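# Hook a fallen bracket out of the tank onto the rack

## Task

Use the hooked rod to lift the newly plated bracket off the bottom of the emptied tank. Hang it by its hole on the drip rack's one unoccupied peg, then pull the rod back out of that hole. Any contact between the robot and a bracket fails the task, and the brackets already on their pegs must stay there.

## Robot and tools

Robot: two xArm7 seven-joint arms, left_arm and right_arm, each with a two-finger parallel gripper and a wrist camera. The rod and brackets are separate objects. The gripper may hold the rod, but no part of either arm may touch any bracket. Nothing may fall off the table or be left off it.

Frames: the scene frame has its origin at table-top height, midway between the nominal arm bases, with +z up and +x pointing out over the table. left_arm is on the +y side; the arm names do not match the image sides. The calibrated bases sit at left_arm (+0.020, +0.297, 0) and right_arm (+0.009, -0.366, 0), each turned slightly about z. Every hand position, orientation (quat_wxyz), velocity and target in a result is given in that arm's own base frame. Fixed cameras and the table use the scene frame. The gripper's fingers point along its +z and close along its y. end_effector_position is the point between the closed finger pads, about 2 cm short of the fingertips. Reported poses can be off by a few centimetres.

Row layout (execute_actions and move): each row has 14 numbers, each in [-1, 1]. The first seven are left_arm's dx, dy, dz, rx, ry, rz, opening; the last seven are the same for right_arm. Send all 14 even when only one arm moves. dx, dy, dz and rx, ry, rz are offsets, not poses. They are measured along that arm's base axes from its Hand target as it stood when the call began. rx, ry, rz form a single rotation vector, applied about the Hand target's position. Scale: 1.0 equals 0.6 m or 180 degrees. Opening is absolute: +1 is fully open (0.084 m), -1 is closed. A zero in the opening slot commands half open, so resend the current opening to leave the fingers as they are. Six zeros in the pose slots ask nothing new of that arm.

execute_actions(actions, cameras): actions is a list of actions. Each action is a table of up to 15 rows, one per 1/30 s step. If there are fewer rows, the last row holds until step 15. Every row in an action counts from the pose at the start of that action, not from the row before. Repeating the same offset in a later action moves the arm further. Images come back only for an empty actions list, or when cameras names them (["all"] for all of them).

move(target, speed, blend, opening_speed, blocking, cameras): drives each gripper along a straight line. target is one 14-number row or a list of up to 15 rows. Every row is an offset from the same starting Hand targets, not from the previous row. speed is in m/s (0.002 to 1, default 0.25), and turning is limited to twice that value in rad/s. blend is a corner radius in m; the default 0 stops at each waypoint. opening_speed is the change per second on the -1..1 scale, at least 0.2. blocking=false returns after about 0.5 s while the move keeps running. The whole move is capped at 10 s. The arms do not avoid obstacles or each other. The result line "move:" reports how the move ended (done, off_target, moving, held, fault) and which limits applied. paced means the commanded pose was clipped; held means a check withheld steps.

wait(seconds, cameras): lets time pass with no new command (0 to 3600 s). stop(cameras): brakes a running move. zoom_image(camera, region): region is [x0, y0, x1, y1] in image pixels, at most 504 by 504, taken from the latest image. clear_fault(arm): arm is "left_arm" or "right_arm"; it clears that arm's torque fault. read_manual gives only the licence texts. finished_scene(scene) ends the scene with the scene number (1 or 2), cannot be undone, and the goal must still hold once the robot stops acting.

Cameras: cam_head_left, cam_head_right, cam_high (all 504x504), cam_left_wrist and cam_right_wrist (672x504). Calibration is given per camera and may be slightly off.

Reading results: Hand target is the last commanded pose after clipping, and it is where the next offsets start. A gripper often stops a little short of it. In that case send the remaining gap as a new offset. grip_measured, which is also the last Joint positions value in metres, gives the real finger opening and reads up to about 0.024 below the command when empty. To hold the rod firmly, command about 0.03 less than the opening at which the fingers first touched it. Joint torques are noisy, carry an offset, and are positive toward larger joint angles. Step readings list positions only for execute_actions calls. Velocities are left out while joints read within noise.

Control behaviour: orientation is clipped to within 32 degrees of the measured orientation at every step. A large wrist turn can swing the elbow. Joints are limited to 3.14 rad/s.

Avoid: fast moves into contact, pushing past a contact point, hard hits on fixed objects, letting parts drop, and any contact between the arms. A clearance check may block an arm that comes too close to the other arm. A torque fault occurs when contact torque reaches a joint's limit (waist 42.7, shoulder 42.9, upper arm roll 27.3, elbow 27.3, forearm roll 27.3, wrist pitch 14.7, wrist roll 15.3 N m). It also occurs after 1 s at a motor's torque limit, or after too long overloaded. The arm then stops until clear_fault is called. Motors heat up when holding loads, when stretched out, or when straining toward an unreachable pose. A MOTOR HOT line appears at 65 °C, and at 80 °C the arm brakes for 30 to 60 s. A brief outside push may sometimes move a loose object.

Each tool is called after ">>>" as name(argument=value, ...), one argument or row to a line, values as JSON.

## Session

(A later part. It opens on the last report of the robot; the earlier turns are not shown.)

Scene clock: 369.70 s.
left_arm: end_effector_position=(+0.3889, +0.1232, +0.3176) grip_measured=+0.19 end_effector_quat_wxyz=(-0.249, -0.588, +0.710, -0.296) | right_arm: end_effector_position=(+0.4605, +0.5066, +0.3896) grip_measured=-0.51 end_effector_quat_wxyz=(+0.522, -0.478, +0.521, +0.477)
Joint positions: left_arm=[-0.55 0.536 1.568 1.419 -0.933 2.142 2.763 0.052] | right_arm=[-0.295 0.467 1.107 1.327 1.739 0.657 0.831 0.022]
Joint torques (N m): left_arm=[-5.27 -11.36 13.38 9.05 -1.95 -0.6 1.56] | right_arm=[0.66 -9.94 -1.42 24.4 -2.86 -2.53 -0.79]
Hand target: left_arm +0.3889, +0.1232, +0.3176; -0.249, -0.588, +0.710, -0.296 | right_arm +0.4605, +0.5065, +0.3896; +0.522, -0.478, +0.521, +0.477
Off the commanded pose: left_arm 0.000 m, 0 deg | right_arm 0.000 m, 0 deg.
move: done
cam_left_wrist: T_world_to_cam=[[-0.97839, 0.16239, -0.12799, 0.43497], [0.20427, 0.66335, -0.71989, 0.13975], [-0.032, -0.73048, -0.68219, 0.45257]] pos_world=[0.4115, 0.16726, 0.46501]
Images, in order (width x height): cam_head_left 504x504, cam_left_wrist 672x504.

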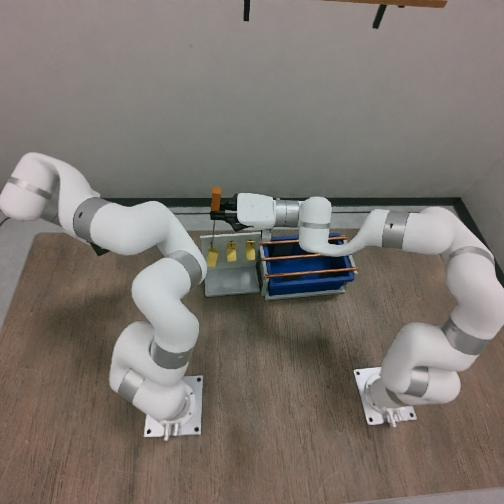

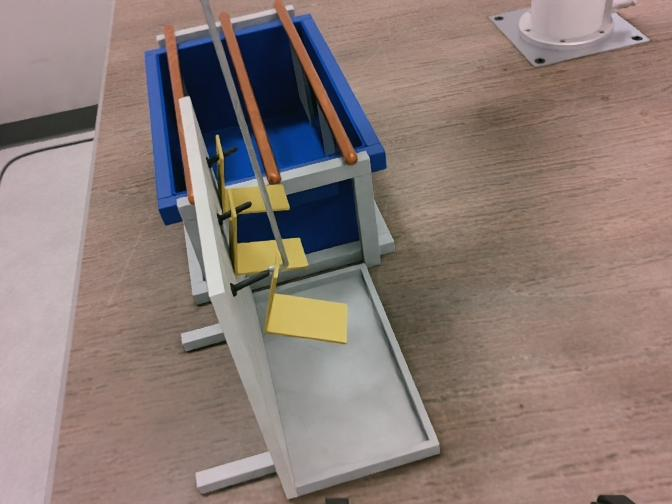

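>>> move(
  target=[
    [0,0,0,0,0,0,0.2,-0.018,0,0,0,0,0,-1],
    [0,0,0,0,0,0,0.2,-0.018,0,0.0045,0,0,0,-1],
  ],
  speed=0.02,
  cameras=["cam_left_wrist","cam_head_left"],
)

>>> zoom_image(
  camera="cam_left_wrist",
  region=[220, 220, 320, 320],
)

>>> zoom_image(
  camera="cam_head_left",
  region=[195, 225, 245, 275],
)

Scene clock: 373.27 s.
left_arm: end_effector_position=(+0.3889, +0.1232, +0.3176) grip_measured=+0.19 end_effector_quat_wxyz=(-0.249, -0.588, +0.710, -0.296) | right_arm: end_effector_position=(+0.4497, +0.5065, +0.3923) grip_measured=-0.51 end_effector_quat_wxyz=(+0.522, -0.477, +0.521, +0.477)
Joint positions: left_arm=[-0.55 0.536 1.568 1.419 -0.933 2.142 2.763 0.052] | right_arm=[-0.319 0.432 1.129 1.295 1.773 0.665 0.821 0.021]
Joint torques (N m): left_arm=[-5.33 -11.5 13 9 -1.78 -0.63 1.51] | right_arm=[-6.29 -22.57 13.72 21.41 -2.42 1.69 1.5]
Hand target: left_arm +0.3889, +0.1232, +0.3176; -0.249, -0.588, +0.710, -0.296 | right_arm +0.4497, +0.5065, +0.3923; +0.522, -0.478, +0.521, +0.477
Off the commanded pose: left_arm 0.000 m, 0 deg | right_arm 0.000 m, 0 deg.
move: done
cam_left_wrist: T_world_to_cam=[[-0.97839, 0.16239, -0.12799, 0.43497], [0.20427, 0.66335, -0.71989, 0.13975], [-0.032, -0.73048, -0.68219, 0.45257]] pos_world=[0.4115, 0.16726, 0.46501]
Images, in order (width x height): cam_head_left 504x504, cam_left_wrist 672x504.

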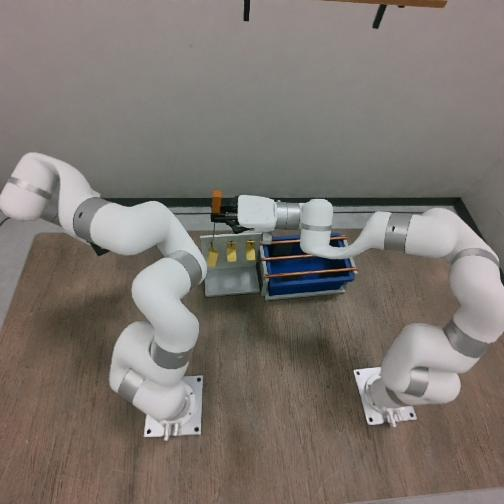

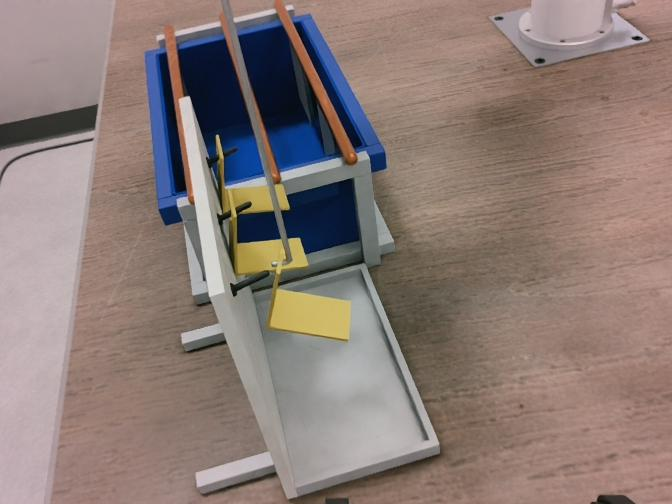

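Scaled by 5.040 from the camera's image (finer frame: 960x720).

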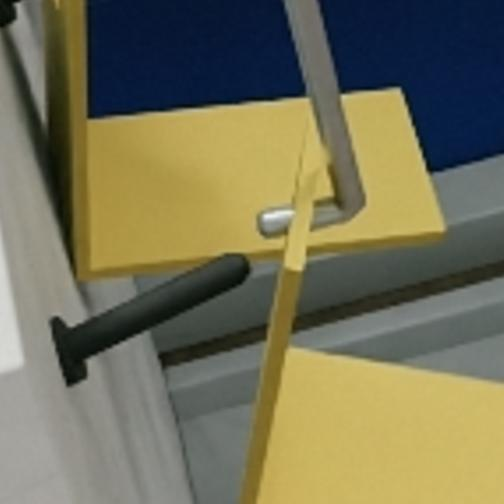

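Scaled by 10.080 from the camera's image (finer frame: 720x720).

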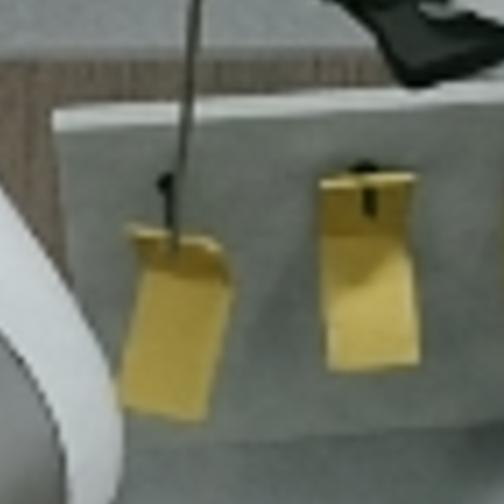

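>>> move(
  target=[
    [0,0,0,0,0,0,0.2,0,0,-0.0033,0,0,0,-1],
    [0,0,0,0,0,0,0.2,0.0167,0,-0.0033,0,0,0,-1],
  ],
  speed=0.02,
  cameras=["cam_left_wrist","cam_head_left"],
)

>>> zoom_image(
  camera="cam_left_wrist",
  region=[220, 220, 320, 320],
)

>>> zoom_image(
  camera="cam_head_left",
  region=[195, 225, 245, 275],
)

Scene clock: 377.57 s.
left_arm: end_effector_position=(+0.3889, +0.1232, +0.3176) grip_measured=+0.19 end_effector_quat_wxyz=(-0.249, -0.588, +0.710, -0.296) | right_arm: end_effector_position=(+0.4597, +0.5066, +0.3903) grip_measured=-0.51 end_effector_quat_wxyz=(+0.522, -0.478, +0.521, +0.477)
Joint positions: left_arm=[-0.55 0.536 1.568 1.419 -0.933 2.142 2.763 0.052] | right_arm=[-0.297 0.464 1.109 1.325 1.741 0.658 0.831 0.022]
Joint torques (N m): left_arm=[-5.39 -11.64 13.06 9.17 -2.06 -0.45 1.4] | right_arm=[1.16 -9.26 -1.15 22.5 -3.18 -2.58 -0.61]
Hand target: left_arm +0.3889, +0.1232, +0.3176; -0.249, -0.588, +0.710, -0.296 | right_arm +0.4598, +0.5065, +0.3903; +0.522, -0.478, +0.521, +0.477
Off the commanded pose: left_arm 0.000 m, 0 deg | right_arm 0.000 m, 0 deg.
move: done
cam_left_wrist: T_world_to_cam=[[-0.97839, 0.16239, -0.12799, 0.43497], [0.20427, 0.66335, -0.71989, 0.13975], [-0.032, -0.73048, -0.68219, 0.45257]] pos_world=[0.4115, 0.16726, 0.46501]
Images, in order (width x height): cam_head_left 504x504, cam_left_wrist 672x504.

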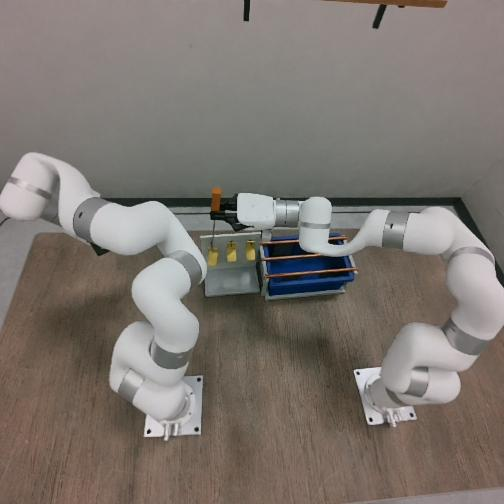

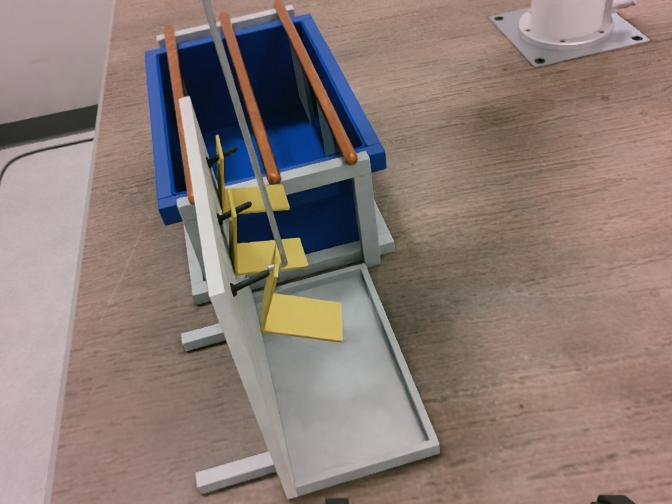

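Scaled by 5.040 from the camera's image (finer frame: 960x720).

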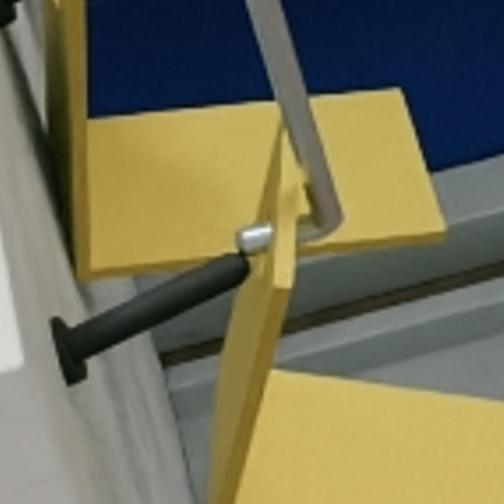

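Scaled by 10.080 from the camera's image (finer frame: 720x720).

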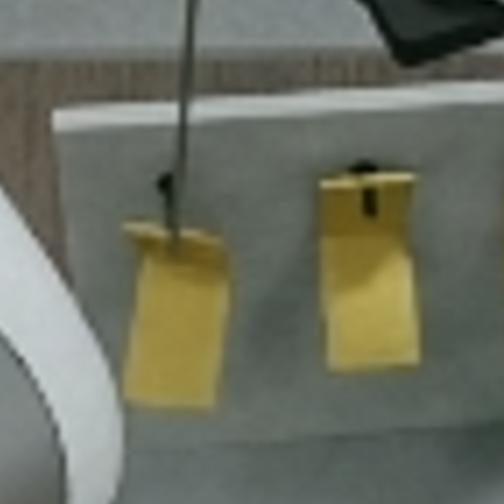

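>>> move(
  target=[
    [0,0,0,0,0,0,0.2,-0.0167,0,0.0012,0,0,0,-1],
    [0,0,0,0,0,0,0.2,-0.0167,0.0024,0.0012,0,0,0,-1],
    [0,0,0,0,0,0,0.2,-0.005,0.0024,0.0012,0,0,0,-1],
  ],
  speed=0.02,
  cameras=["cam_left_wrist","cam_head_left"],
)

>>> zoom_image(
  camera="cam_left_wrist",
  region=[220, 220, 320, 320],
)

>>> zoom_image(
  camera="cam_head_left",
  region=[195, 225, 245, 275],
)

Scene clock: 388.23 s.
left_arm: end_effector_position=(+0.3889, +0.1232, +0.3176) grip_measured=+0.19 end_effector_quat_wxyz=(-0.249, -0.588, +0.710, -0.296) | right_arm: end_effector_position=(+0.4567, +0.5080, +0.3911) grip_measured=-0.51 end_effector_quat_wxyz=(+0.522, -0.478, +0.521, +0.477)
Joint positions: left_arm=[-0.55 0.536 1.568 1.419 -0.933 2.142 2.763 0.052] | right_arm=[-0.298 0.458 1.114 1.32 1.75 0.655 0.827 0.022]
Joint torques (N m): left_arm=[-4.91 -11.32 12.61 9.19 -1.67 -0.39 1.38] | right_arm=[4.2 -8.79 2.46 20.18 -2.66 -1.5 0.47]
Hand target: left_arm +0.3889, +0.1232, +0.3176; -0.249, -0.588, +0.710, -0.296 | right_arm +0.4568, +0.5080, +0.3910; +0.522, -0.478, +0.521, +0.477
Off the commanded pose: left_arm 0.000 m, 0 deg | right_arm 0.000 m, 0 deg.
move: done
cam_left_wrist: T_world_to_cam=[[-0.97839, 0.16239, -0.12799, 0.43497], [0.20427, 0.66335, -0.71989, 0.13975], [-0.032, -0.73048, -0.68219, 0.45257]] pos_world=[0.4115, 0.16726, 0.46501]
Images, in order (width x height): cam_head_left 504x504, cam_left_wrist 672x504.

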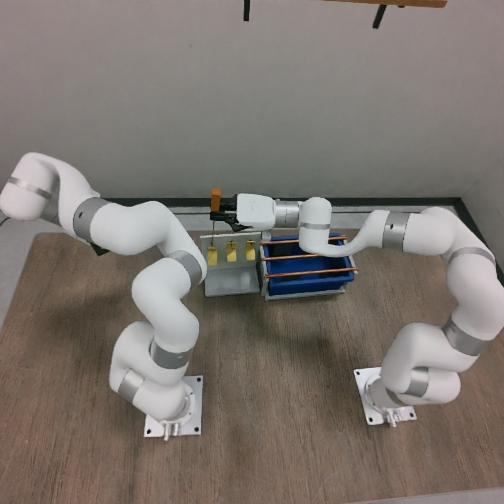

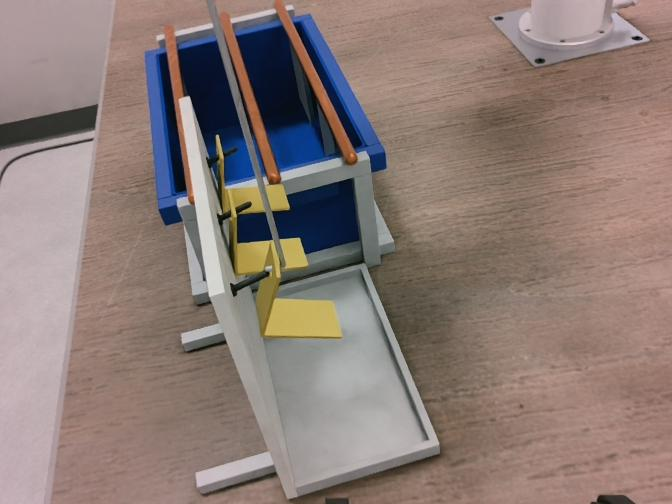

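Scaled by 5.040 from the camera's image (finer frame: 960x720).

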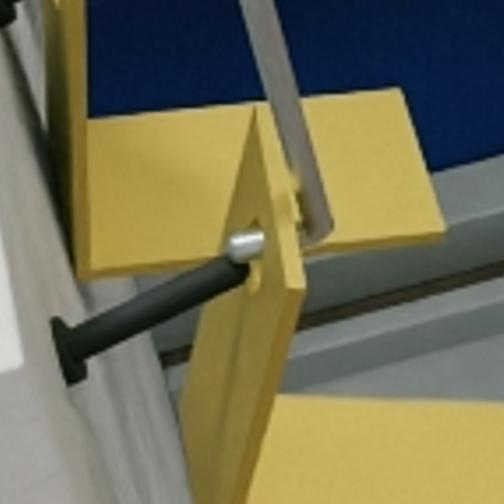

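Scaled by 10.080 from the camera's image (finer frame: 720x720).

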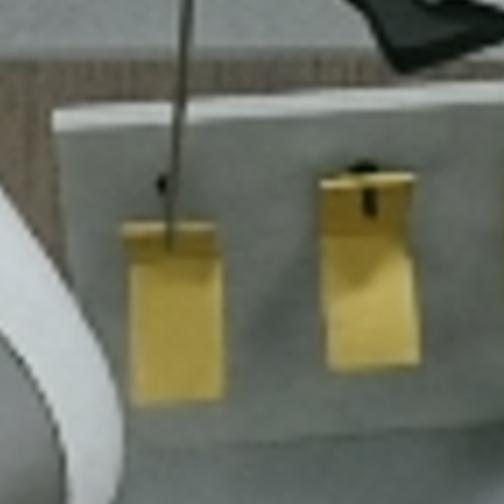

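>>> move(
  target=[0,0,0,0,0,0,0.2,0.01,0,0,0,0,0,-1],
  speed=0.02,
  cameras=["cam_left_wrist","cam_head_left"],
)

>>> zoom_image(
  camera="cam_left_wrist",
  region=[220, 220, 320, 320],
)

>>> zoom_image(
  camera="cam_head_left",
  region=[195, 225, 245, 275],
)

Scene clock: 390.40 s.
left_arm: end_effector_position=(+0.3889, +0.1232, +0.3176) grip_measured=+0.19 end_effector_quat_wxyz=(-0.249, -0.588, +0.710, -0.296) | right_arm: end_effector_position=(+0.4628, +0.5079, +0.3910) grip_measured=-0.51 end_effector_quat_wxyz=(+0.522, -0.478, +0.521, +0.477)
Joint positions: left_arm=[-0.55 0.536 1.568 1.419 -0.933 2.142 2.763 0.052] | right_arm=[-0.286 0.475 1.103 1.339 1.729 0.651 0.838 0.021]
Joint torques (N m): left_arm=[-5.06 -11.64 12.71 9.25 -2.01 -0.18 1.42] | right_arm=[6.14 -10.67 7 20.96 -2.42 -0.08 1.37]
Hand target: left_arm +0.3889, +0.1232, +0.3176; -0.249, -0.588, +0.710, -0.296 | right_arm +0.4628, +0.5080, +0.3910; +0.522, -0.478, +0.521, +0.477
Off the commanded pose: left_arm 0.000 m, 0 deg | right_arm 0.000 m, 0 deg.
move: done
cam_left_wrist: T_world_to_cam=[[-0.97839, 0.16239, -0.12799, 0.43497], [0.20427, 0.66335, -0.71989, 0.13975], [-0.032, -0.73048, -0.68219, 0.45257]] pos_world=[0.4115, 0.16726, 0.46501]
Images, in order (width x height): cam_head_left 504x504, cam_left_wrist 672x504.

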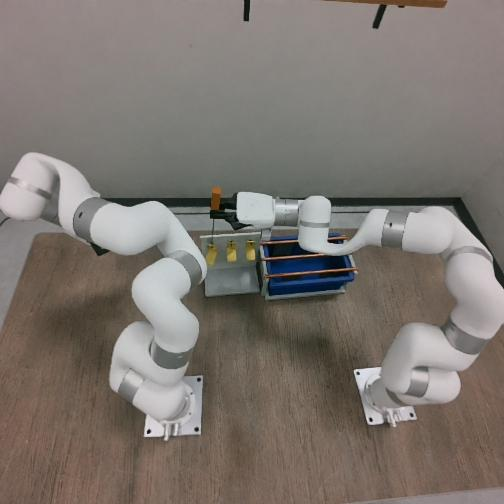

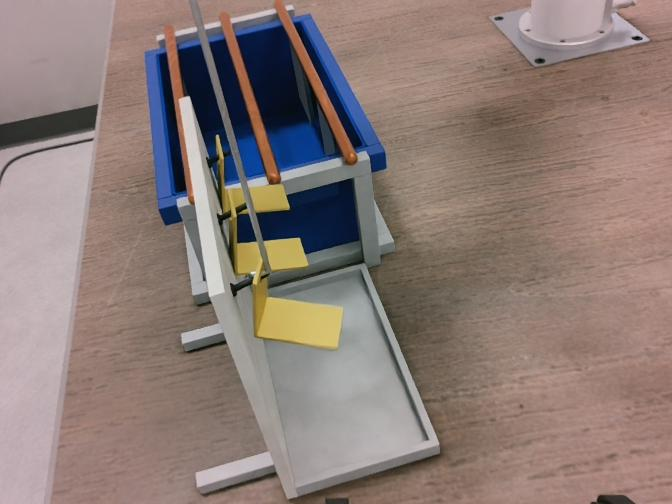

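Scaled by 5.040 from the camera's image (finer frame: 960x720).

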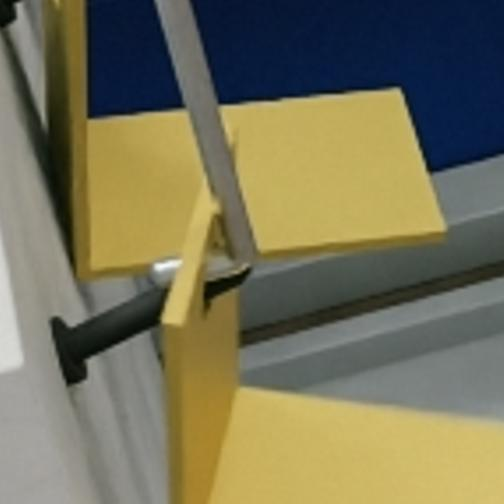

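Scaled by 10.080 from the camera's image (finer frame: 720x720).

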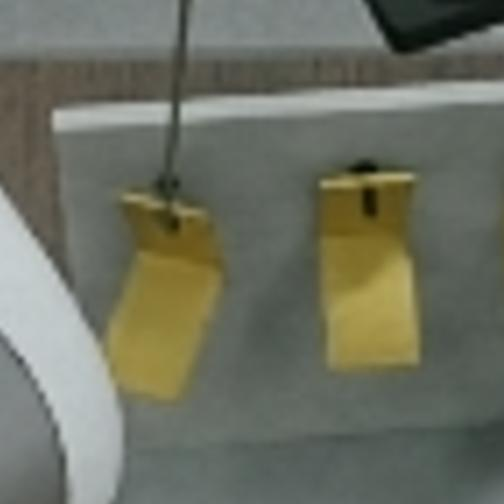

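>>> move(
  target=[
    [0,0,0,0,0,0,0.2,0.006,0.001,0,0,0,0,-1],
    [0,0,0,0,0,0,0.2,0.006,0.001,-0.003,0,0,0,-1],
  ],
  speed=0.02,
  cameras=["cam_left_wrist","cam_head_left"],
)

>>> zoom_image(
  camera="cam_left_wrist",
  region=[220, 220, 320, 320],
)

>>> zoom_image(
  camera="cam_head_left",
  region=[195, 225, 245, 275],
)

Scene clock: 393.87 s.
left_arm: end_effector_position=(+0.3889, +0.1232, +0.3176) grip_measured=+0.19 end_effector_quat_wxyz=(-0.249, -0.588, +0.710, -0.296) | right_arm: end_effector_position=(+0.4664, +0.5086, +0.3893) grip_measured=-0.51 end_effector_quat_wxyz=(+0.522, -0.478, +0.521, +0.477)
Joint positions: left_arm=[-0.55 0.536 1.568 1.419 -0.933 2.142 2.763 0.052] | right_arm=[-0.276 0.489 1.095 1.351 1.718 0.648 0.839 0.021]
Joint torques (N m): left_arm=[-4.9 -11.57 12.74 9.14 -1.91 -0.18 1.3] | right_arm=[5.72 -10.73 7.22 13.92 2.57 0.83 -1.19]
Hand target: left_arm +0.3889, +0.1232, +0.3176; -0.249, -0.588, +0.710, -0.296 | right_arm +0.4664, +0.5086, +0.3892; +0.522, -0.478, +0.521, +0.477
Off the commanded pose: left_arm 0.000 m, 0 deg | right_arm 0.000 m, 0 deg.
move: done
cam_left_wrist: T_world_to_cam=[[-0.97839, 0.16239, -0.12799, 0.43497], [0.20427, 0.66335, -0.71989, 0.13975], [-0.032, -0.73048, -0.68219, 0.45257]] pos_world=[0.4115, 0.16726, 0.46501]
Images, in order (width x height): cam_head_left 504x504, cam_left_wrist 672x504.

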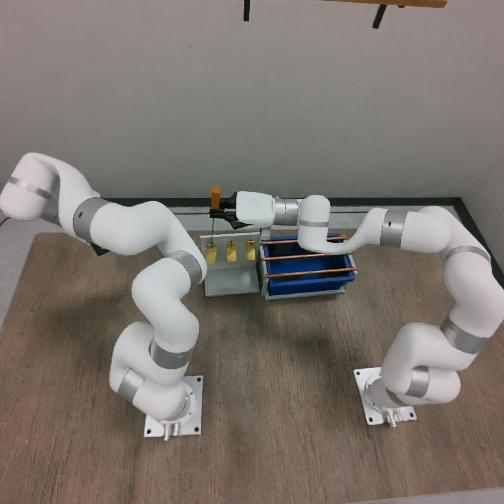

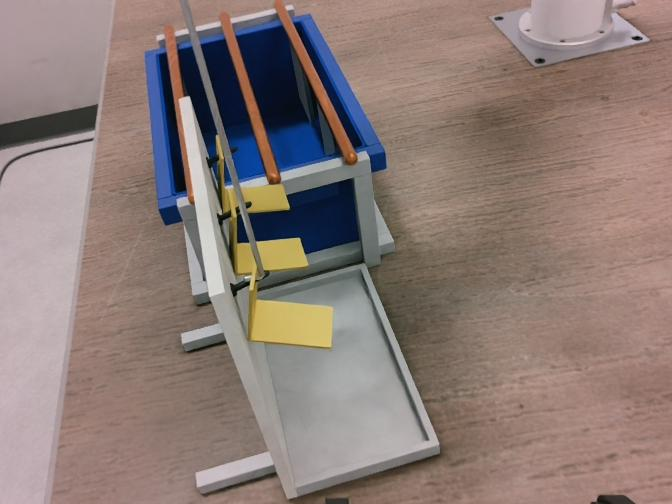

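Scaled by 5.040 from the camera's image (finer frame: 960x720).

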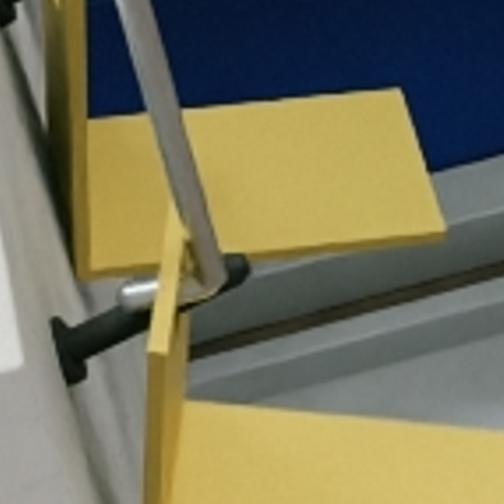

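Scaled by 10.080 from the camera's image (finer frame: 720x720).

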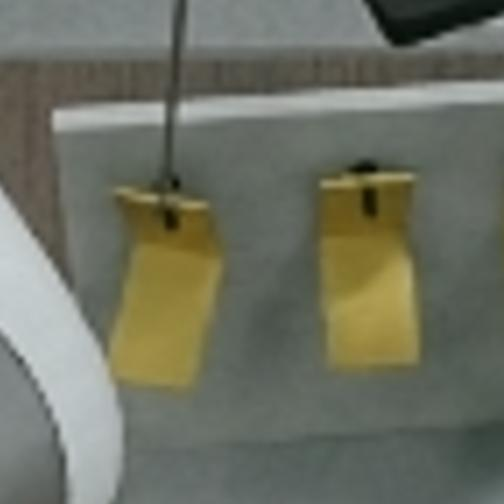

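>>> move(
  target=[0,0,0,0,0,0,0.2,-0.01,0.0,0.001,0,0,0,-1],
  speed=0.015,
  cameras=["cam_left_wrist"],
)

>>> zoom_image(
  camera="cam_left_wrist",
  region=[220, 220, 320, 320],
)

Scene clock: 397.50 s.
left_arm: end_effector_position=(+0.3889, +0.1232, +0.3176) grip_measured=+0.19 end_effector_quat_wxyz=(-0.249, -0.588, +0.710, -0.296) | right_arm: end_effector_position=(+0.4604, +0.5086, +0.3898) grip_measured=-0.51 end_effector_quat_wxyz=(+0.522, -0.477, +0.521, +0.477)
Joint positions: left_arm=[-0.55 0.536 1.568 1.419 -0.933 2.142 2.763 0.052] | right_arm=[-0.289 0.472 1.106 1.332 1.738 0.651 0.83 0.021]
Joint torques (N m): left_arm=[-5.2 -11.33 12.65 9.36 -1.7 -0.19 1.34] | right_arm=[-6.36 -23.4 14.14 14.91 2.79 2.41 -1.19]
Hand target: left_arm +0.3889, +0.1232, +0.3176; -0.249, -0.588, +0.710, -0.296 | right_arm +0.4604, +0.5086, +0.3898; +0.522, -0.478, +0.521, +0.477
Off the commanded pose: left_arm 0.000 m, 0 deg | right_arm 0.000 m, 0 deg.
move: done
cam_left_wrist: T_world_to_cam=[[-0.97839, 0.16239, -0.12799, 0.43497], [0.20427, 0.66335, -0.71989, 0.13975], [-0.032, -0.73048, -0.68219, 0.45257]] pos_world=[0.4115, 0.16726, 0.46501]

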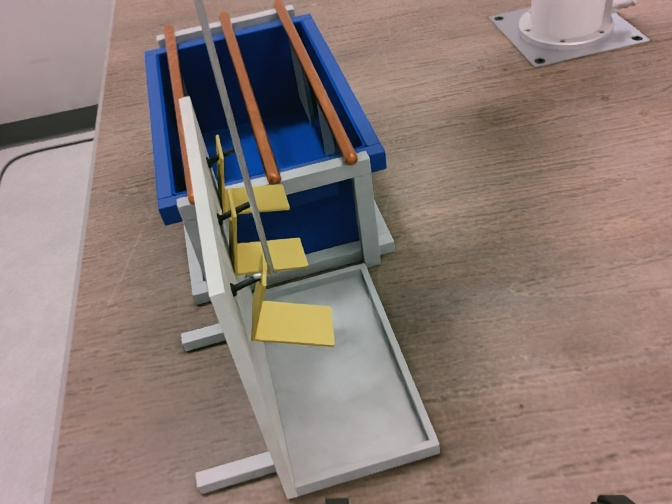

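Scaled by 5.040 from the camera's image (finer frame: 960x720).

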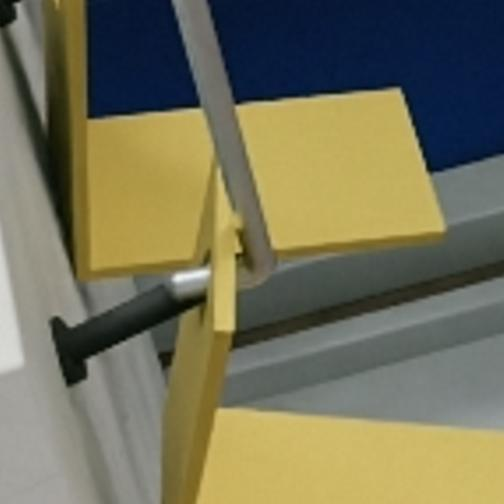

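>>> move(
  target=[
    [0,0,0,0,0,0,0.2,0.015,0,0,0,0,0,-1],
    [0,0,0,0,0,0,0.2,0.015,0.0033,-0.001,0,0,0,-1],
    [0,0,0,0,0,0,0.2,0.015,0.0033,-0.008,0,0,0,-1],
  ],
  speed=0.015,
  cameras=["cam_left_wrist","cam_head_left"],
)

>>> zoom_image(
  camera="cam_left_wrist",
  region=[220, 220, 320, 320],
)

>>> zoom_image(
  camera="cam_head_left",
  region=[195, 225, 245, 275],
)

Scene clock: 403.10 s.
left_arm: end_effector_position=(+0.3889, +0.1232, +0.3176) grip_measured=+0.19 end_effector_quat_wxyz=(-0.249, -0.588, +0.710, -0.296) | right_arm: end_effector_position=(+0.4694, +0.5105, +0.3851) grip_measured=-0.51 end_effector_quat_wxyz=(+0.522, -0.478, +0.521, +0.477)
Joint positions: left_arm=[-0.55 0.536 1.568 1.419 -0.933 2.142 2.763 0.052] | right_arm=[-0.262 0.508 1.086 1.363 1.712 0.642 0.832 0.021]
Joint torques (N m): left_arm=[-4.51 -11.44 12.36 9.4 -1.82 -0.03 1.3] | right_arm=[6.31 -11.45 8.25 15.18 2.66 2.38 -1.42]
Hand target: left_arm +0.3889, +0.1232, +0.3176; -0.249, -0.588, +0.710, -0.296 | right_arm +0.4694, +0.5105, +0.3850; +0.522, -0.478, +0.521, +0.477
Off the commanded pose: left_arm 0.000 m, 0 deg | right_arm 0.000 m, 0 deg.
move: done
cam_left_wrist: T_world_to_cam=[[-0.97839, 0.16239, -0.12799, 0.43497], [0.20427, 0.66335, -0.71989, 0.13975], [-0.032, -0.73048, -0.68219, 0.45257]] pos_world=[0.4115, 0.16726, 0.46501]
Images, in order (width x height): cam_head_left 504x504, cam_left_wrist 672x504.

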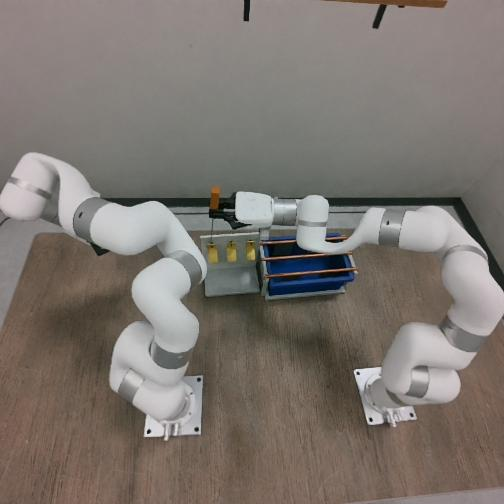

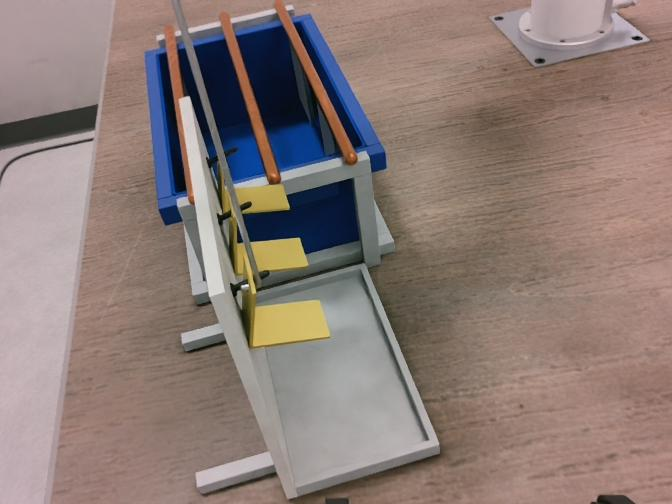

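Scaled by 5.040 from the camera's image (finer frame: 960x720).

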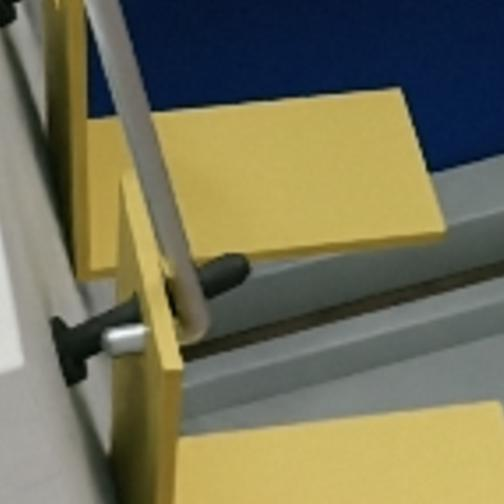

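Scaled by 10.080 from the camera's image (finer frame: 720x720).

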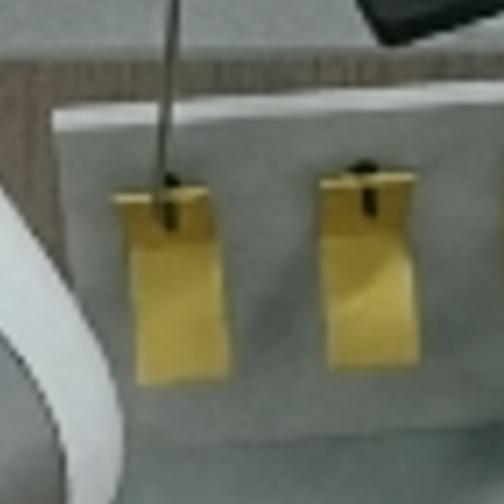

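>>> move(
  target=[0,0,0,0,0,0,0.2,-0.015,0,0,0,0,0,-1],
  speed=0.015,
  cameras=["cam_left_wrist"],
)

>>> zoom_image(
  camera="cam_left_wrist",
  region=[220, 220, 320, 320],
)

Scene clock: 408.07 s.
left_arm: end_effector_position=(+0.3889, +0.1232, +0.3176) grip_measured=+0.19 end_effector_quat_wxyz=(-0.249, -0.588, +0.710, -0.296) | right_arm: end_effector_position=(+0.4604, +0.5105, +0.3850) grip_measured=-0.51 end_effector_quat_wxyz=(+0.522, -0.477, +0.521, +0.477)
Joint positions: left_arm=[-0.55 0.536 1.568 1.419 -0.933 2.142 2.763 0.052] | right_arm=[-0.279 0.484 1.103 1.334 1.742 0.646 0.814 0.021]
Joint torques (N m): left_arm=[-4.65 -11.69 12.45 9.24 -1.65 0.04 1.41] | right_arm=[-6.17 -23.75 14.81 15.71 2.83 2.65 -1.29]
Hand target: left_arm +0.3889, +0.1232, +0.3176; -0.249, -0.588, +0.710, -0.296 | right_arm +0.4604, +0.5105, +0.3850; +0.522, -0.478, +0.521, +0.477
Off the commanded pose: left_arm 0.000 m, 0 deg | right_arm 0.000 m, 0 deg.
move: done
cam_left_wrist: T_world_to_cam=[[-0.97839, 0.16239, -0.12799, 0.43497], [0.20427, 0.66335, -0.71989, 0.13975], [-0.032, -0.73048, -0.68219, 0.45257]] pos_world=[0.4115, 0.16726, 0.46501]

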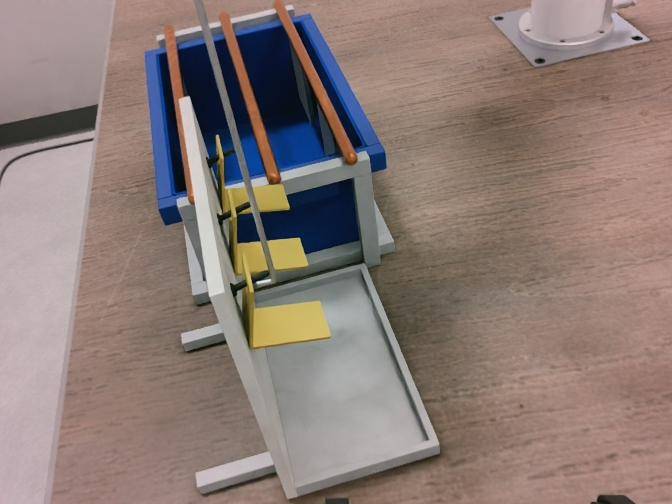

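Scaled by 5.040 from the camera's image (finer frame: 960x720).

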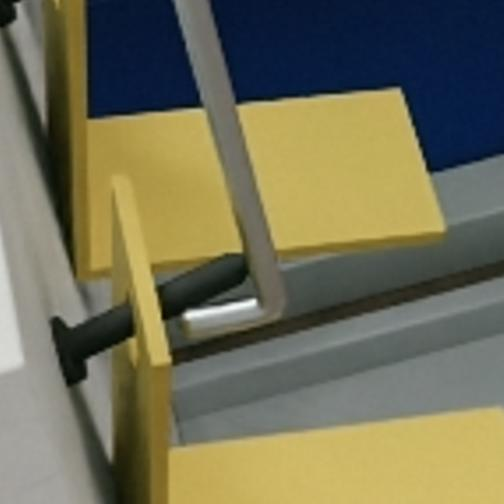

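>>> move(
  target=[0,0,0,0,0,0,0.2,-0.18,0,0.01,0,0,0,-1],
  speed=0.05,
)

>>> move(
  target=[0,0,0,0,0,0,0.2,-0.12,-0.5,0.05,0,0,0,-1],
  speed=0.2,
  cameras=["cam_left_wrist","cam_high","cam_right_wrist"],
)

Scene clock: 417.07 s.
left_arm: end_effector_position=(+0.3889, +0.1232, +0.3176) grip_measured=+0.19 end_effector_quat_wxyz=(-0.249, -0.588, +0.710, -0.296) | right_arm: end_effector_position=(+0.3524, +0.5105, +0.3910) grip_measured=-0.51 end_effector_quat_wxyz=(+0.522, -0.477, +0.521, +0.477)
Joint positions: left_arm=[-0.55 0.536 1.568 1.419 -0.933 2.142 2.763 0.052] | right_arm=[-0.548 -0.022 1.305 1.002 2.127 0.896 0.816 0.021]
Joint torques (N m): left_arm=[-4.59 -12.11 12.43 9.51 -1.84 0.17 1.21] | right_arm=[-6.12 -11.09 -3.93 17.1 3.01 2.56 1.39]
Hand target: left_arm +0.3889, +0.1232, +0.3176; -0.249, -0.588, +0.710, -0.296 | right_arm +0.3524, +0.5105, +0.3910; +0.522, -0.478, +0.521, +0.477
Off the commanded pose: left_arm 0.000 m, 0 deg | right_arm 0.000 m, 0 deg.
move: done

Scene clock: 419.20 s.
left_arm: end_effector_position=(+0.3889, +0.1232, +0.3176) grip_measured=+0.19 end_effector_quat_wxyz=(-0.249, -0.588, +0.710, -0.296) | right_arm: end_effector_position=(+0.2803, +0.2106, +0.4210) grip_measured=-0.51 end_effector_quat_wxyz=(+0.522, -0.478, +0.521, +0.477)
Joint positions: left_arm=[-0.55 0.536 1.568 1.419 -0.933 2.142 2.763 0.052] | right_arm=[-0.558 -0.747 0.271 0.433 1.63 1.89 1.145 0.021]
Joint torques (N m): left_arm=[-4.57 -11.34 12.15 9.43 -1.59 0.23 1.09] | right_arm=[-6.26 4.62 -8.49 20.63 -0.65 2.09 -1.27]
Hand target: left_arm +0.3889, +0.1232, +0.3176; -0.249, -0.588, +0.710, -0.296 | right_arm +0.2804, +0.2105, +0.4210; +0.522, -0.478, +0.521, +0.477
Off the commanded pose: left_arm 0.000 m, 0 deg | right_arm 0.000 m, 0 deg.
move: done
cam_left_wrist: T_world_to_cam=[[-0.97839, 0.16239, -0.12799, 0.43497], [0.20427, 0.66335, -0.71989, 0.13975], [-0.032, -0.73048, -0.68219, 0.45257]] pos_world=[0.4115, 0.16726, 0.46501]
cam_right_wrist: T_world_to_cam=[[-0.99628, 0.08422, 0.01851, 0.28936], [0.01799, -0.00691, 0.99981, -0.35943], [0.08433, 0.99642, 0.00537, -0.10575]] pos_world=[0.30367, 0.07852, 0.35457]
Images, in order (width x height): cam_high 504x504, cam_left_wrist 672x504, cam_right_wrist 672x504.

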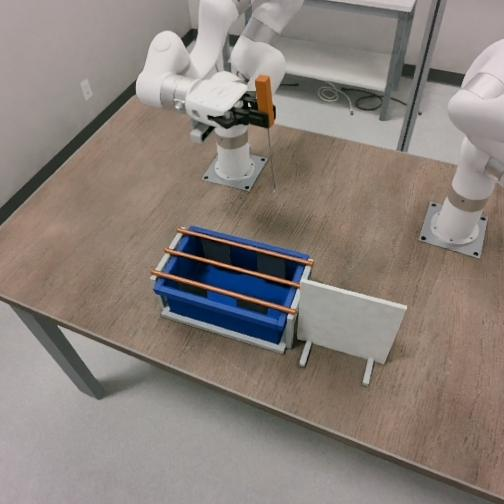

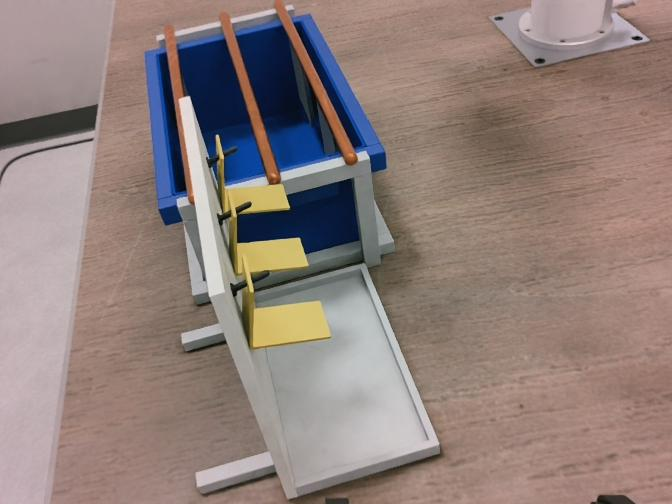

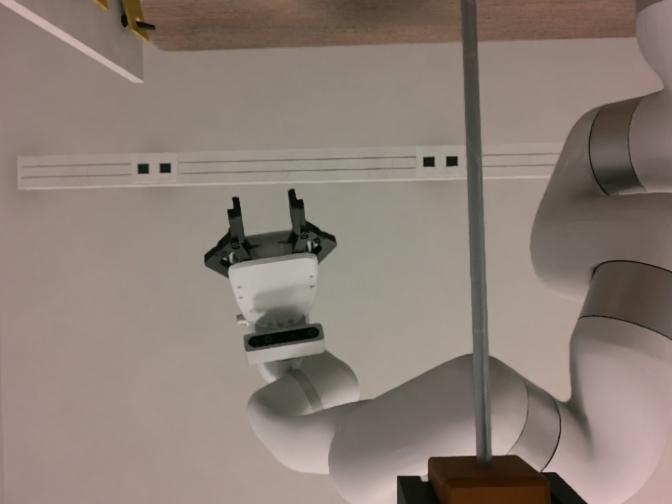

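>>> move(
  target=[
    [0,0,0,0,0,0,0.2,-0.04,0.1,-0.1,-0.24,0,0,-1],
    [0,0,0,0,0,0,0.2,-0.075,0.2,-0.45,-0.472,0,0,-1],
  ],
  speed=0.2,
  blend=0.03,
  cameras=["cam_head_right","cam_high","cam_right_wrist"],
)

>>> zoom_image(
  camera="cam_high",
  region=[140, 40, 390, 220],
)

Scene clock: 425.47 s.
left_arm: end_effector_position=(+0.3889, +0.1232, +0.3176) grip_measured=+0.19 end_effector_quat_wxyz=(-0.249, -0.588, +0.710, -0.296) | right_arm: end_effector_position=(+0.2354, +0.3305, +0.1511) grip_measured=-0.51 end_effector_quat_wxyz=(-0.063, +0.705, -0.707, +0.000)
Joint positions: left_arm=[-0.55 0.536 1.568 1.419 -0.933 2.142 2.763 0.052] | right_arm=[-0.627 -1.32 1.256 0.751 1.253 1.499 1.651 0.021]
Joint torques (N m): left_arm=[-4.42 -11.79 12.41 9.34 -1.79 0.3 1.1] | right_arm=[-6.27 3.79 -18.76 9.83 -2.01 -2.78 1.44]
Hand target: left_arm +0.3889, +0.1232, +0.3176; -0.249, -0.588, +0.710, -0.296 | right_arm +0.2354, +0.3305, +0.1510; -0.063, +0.705, -0.707, +0.000
Off the commanded pose: left_arm 0.000 m, 0 deg | right_arm 0.000 m, 0 deg.
move: done
cam_right_wrist: T_world_to_cam=[[-0.99628, 0.02585, -0.08226, 0.27393], [0.01799, 0.99533, 0.09485, -0.28249], [0.08433, 0.09301, -0.99209, 0.22924]] pos_world=[0.25866, 0.25277, 0.27675]

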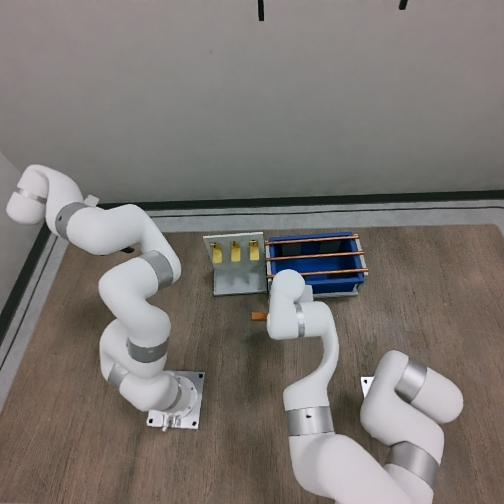

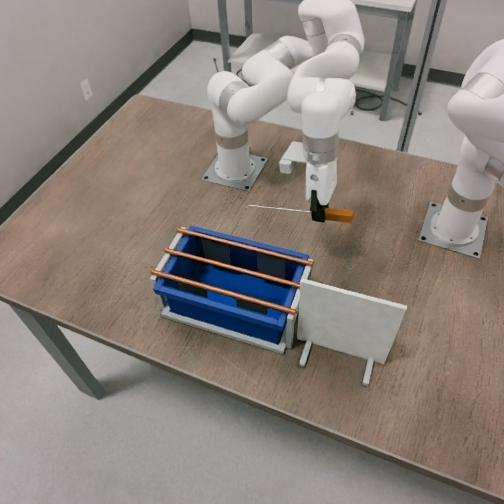

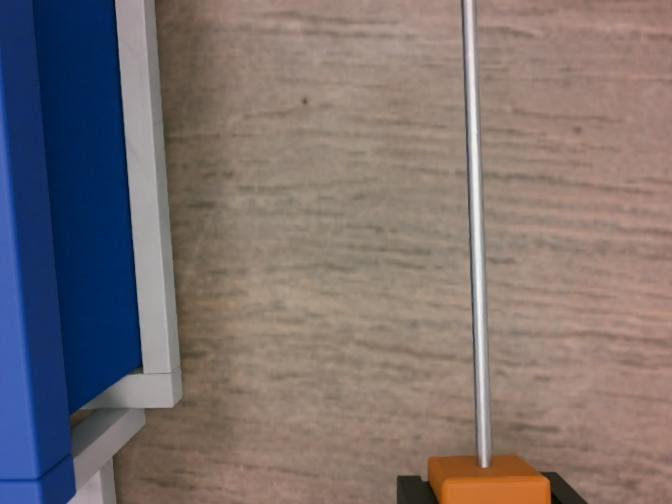

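Scaled by 2.016 from the camera's image (finer frame: 720x720).

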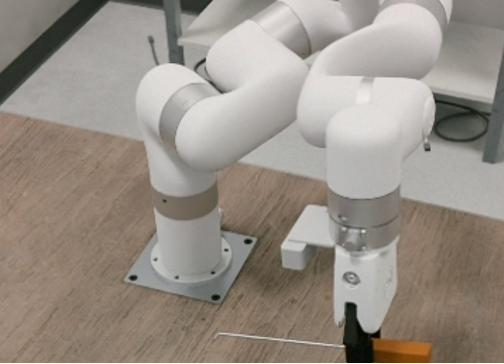

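>>> move(
  target=[
    [0,0,0,0,0,0,0.2,0,0,-0.17,0,0,0,-1],
    [0,0,0,0,0,0,0.2,0,0,-0.205,0,0,0,-1],
  ],
  speed=[0.1,0.02],
  cameras=["cam_high","cam_right_wrist"],
)

>>> zoom_image(
  camera="cam_high",
  region=[220, 140, 380, 260],
)

Scene clock: 430.30 s.
left_arm: end_effector_position=(+0.3889, +0.1232, +0.3176) grip_measured=+0.19 end_effector_quat_wxyz=(-0.249, -0.588, +0.710, -0.296) | right_arm: end_effector_position=(+0.2354, +0.3305, +0.0280) grip_measured=-0.51 end_effector_quat_wxyz=(-0.063, +0.705, -0.707, +0.000)
Joint positions: left_arm=[-0.55 0.536 1.568 1.419 -0.933 2.142 2.763 0.052] | right_arm=[-0.648 -1.395 1.6 0.679 1.57 1.325 1.597 0.021]
Joint torques (N m): left_arm=[-4.29 -11.8 12.21 9.56 -1.75 0.37 1.1] | right_arm=[-6.17 4.64 -19.12 4.96 3.25 -2.59 -1.3]
Hand target: left_arm +0.3889, +0.1232, +0.3176; -0.249, -0.588, +0.710, -0.296 | right_arm +0.2354, +0.3305, +0.0280; -0.063, +0.705, -0.707, +0.000
Off the commanded pose: left_arm 0.000 m, 0 deg | right_arm 0.000 m, 0 deg.
move: done
cam_right_wrist: T_world_to_cam=[[-0.99628, 0.02584, -0.08226, 0.26382], [0.01799, 0.99534, 0.09475, -0.27081], [0.08433, 0.09292, -0.9921, 0.10723]] pos_world=[0.25866, 0.25277, 0.15375]

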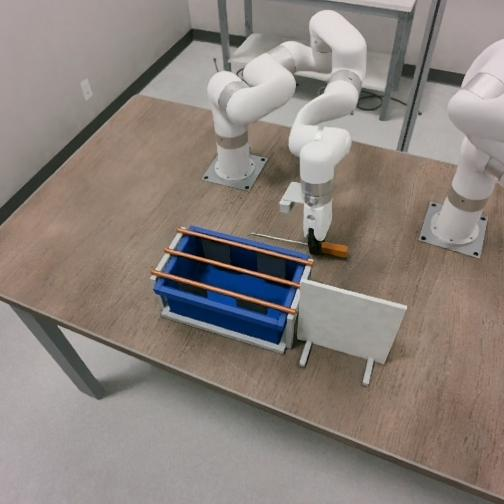

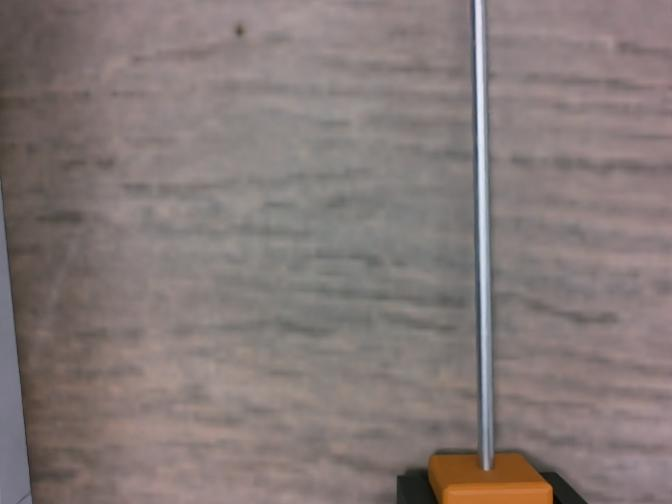

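Scaled by 3.150 from the camera's image (finer frame: 720x720).

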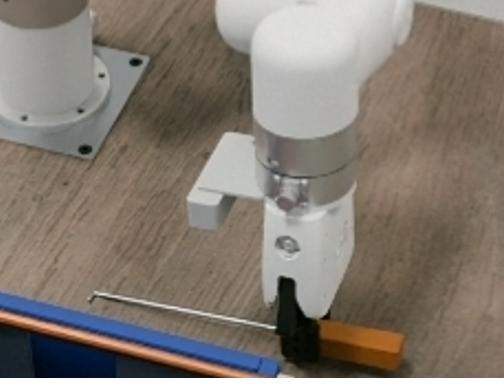

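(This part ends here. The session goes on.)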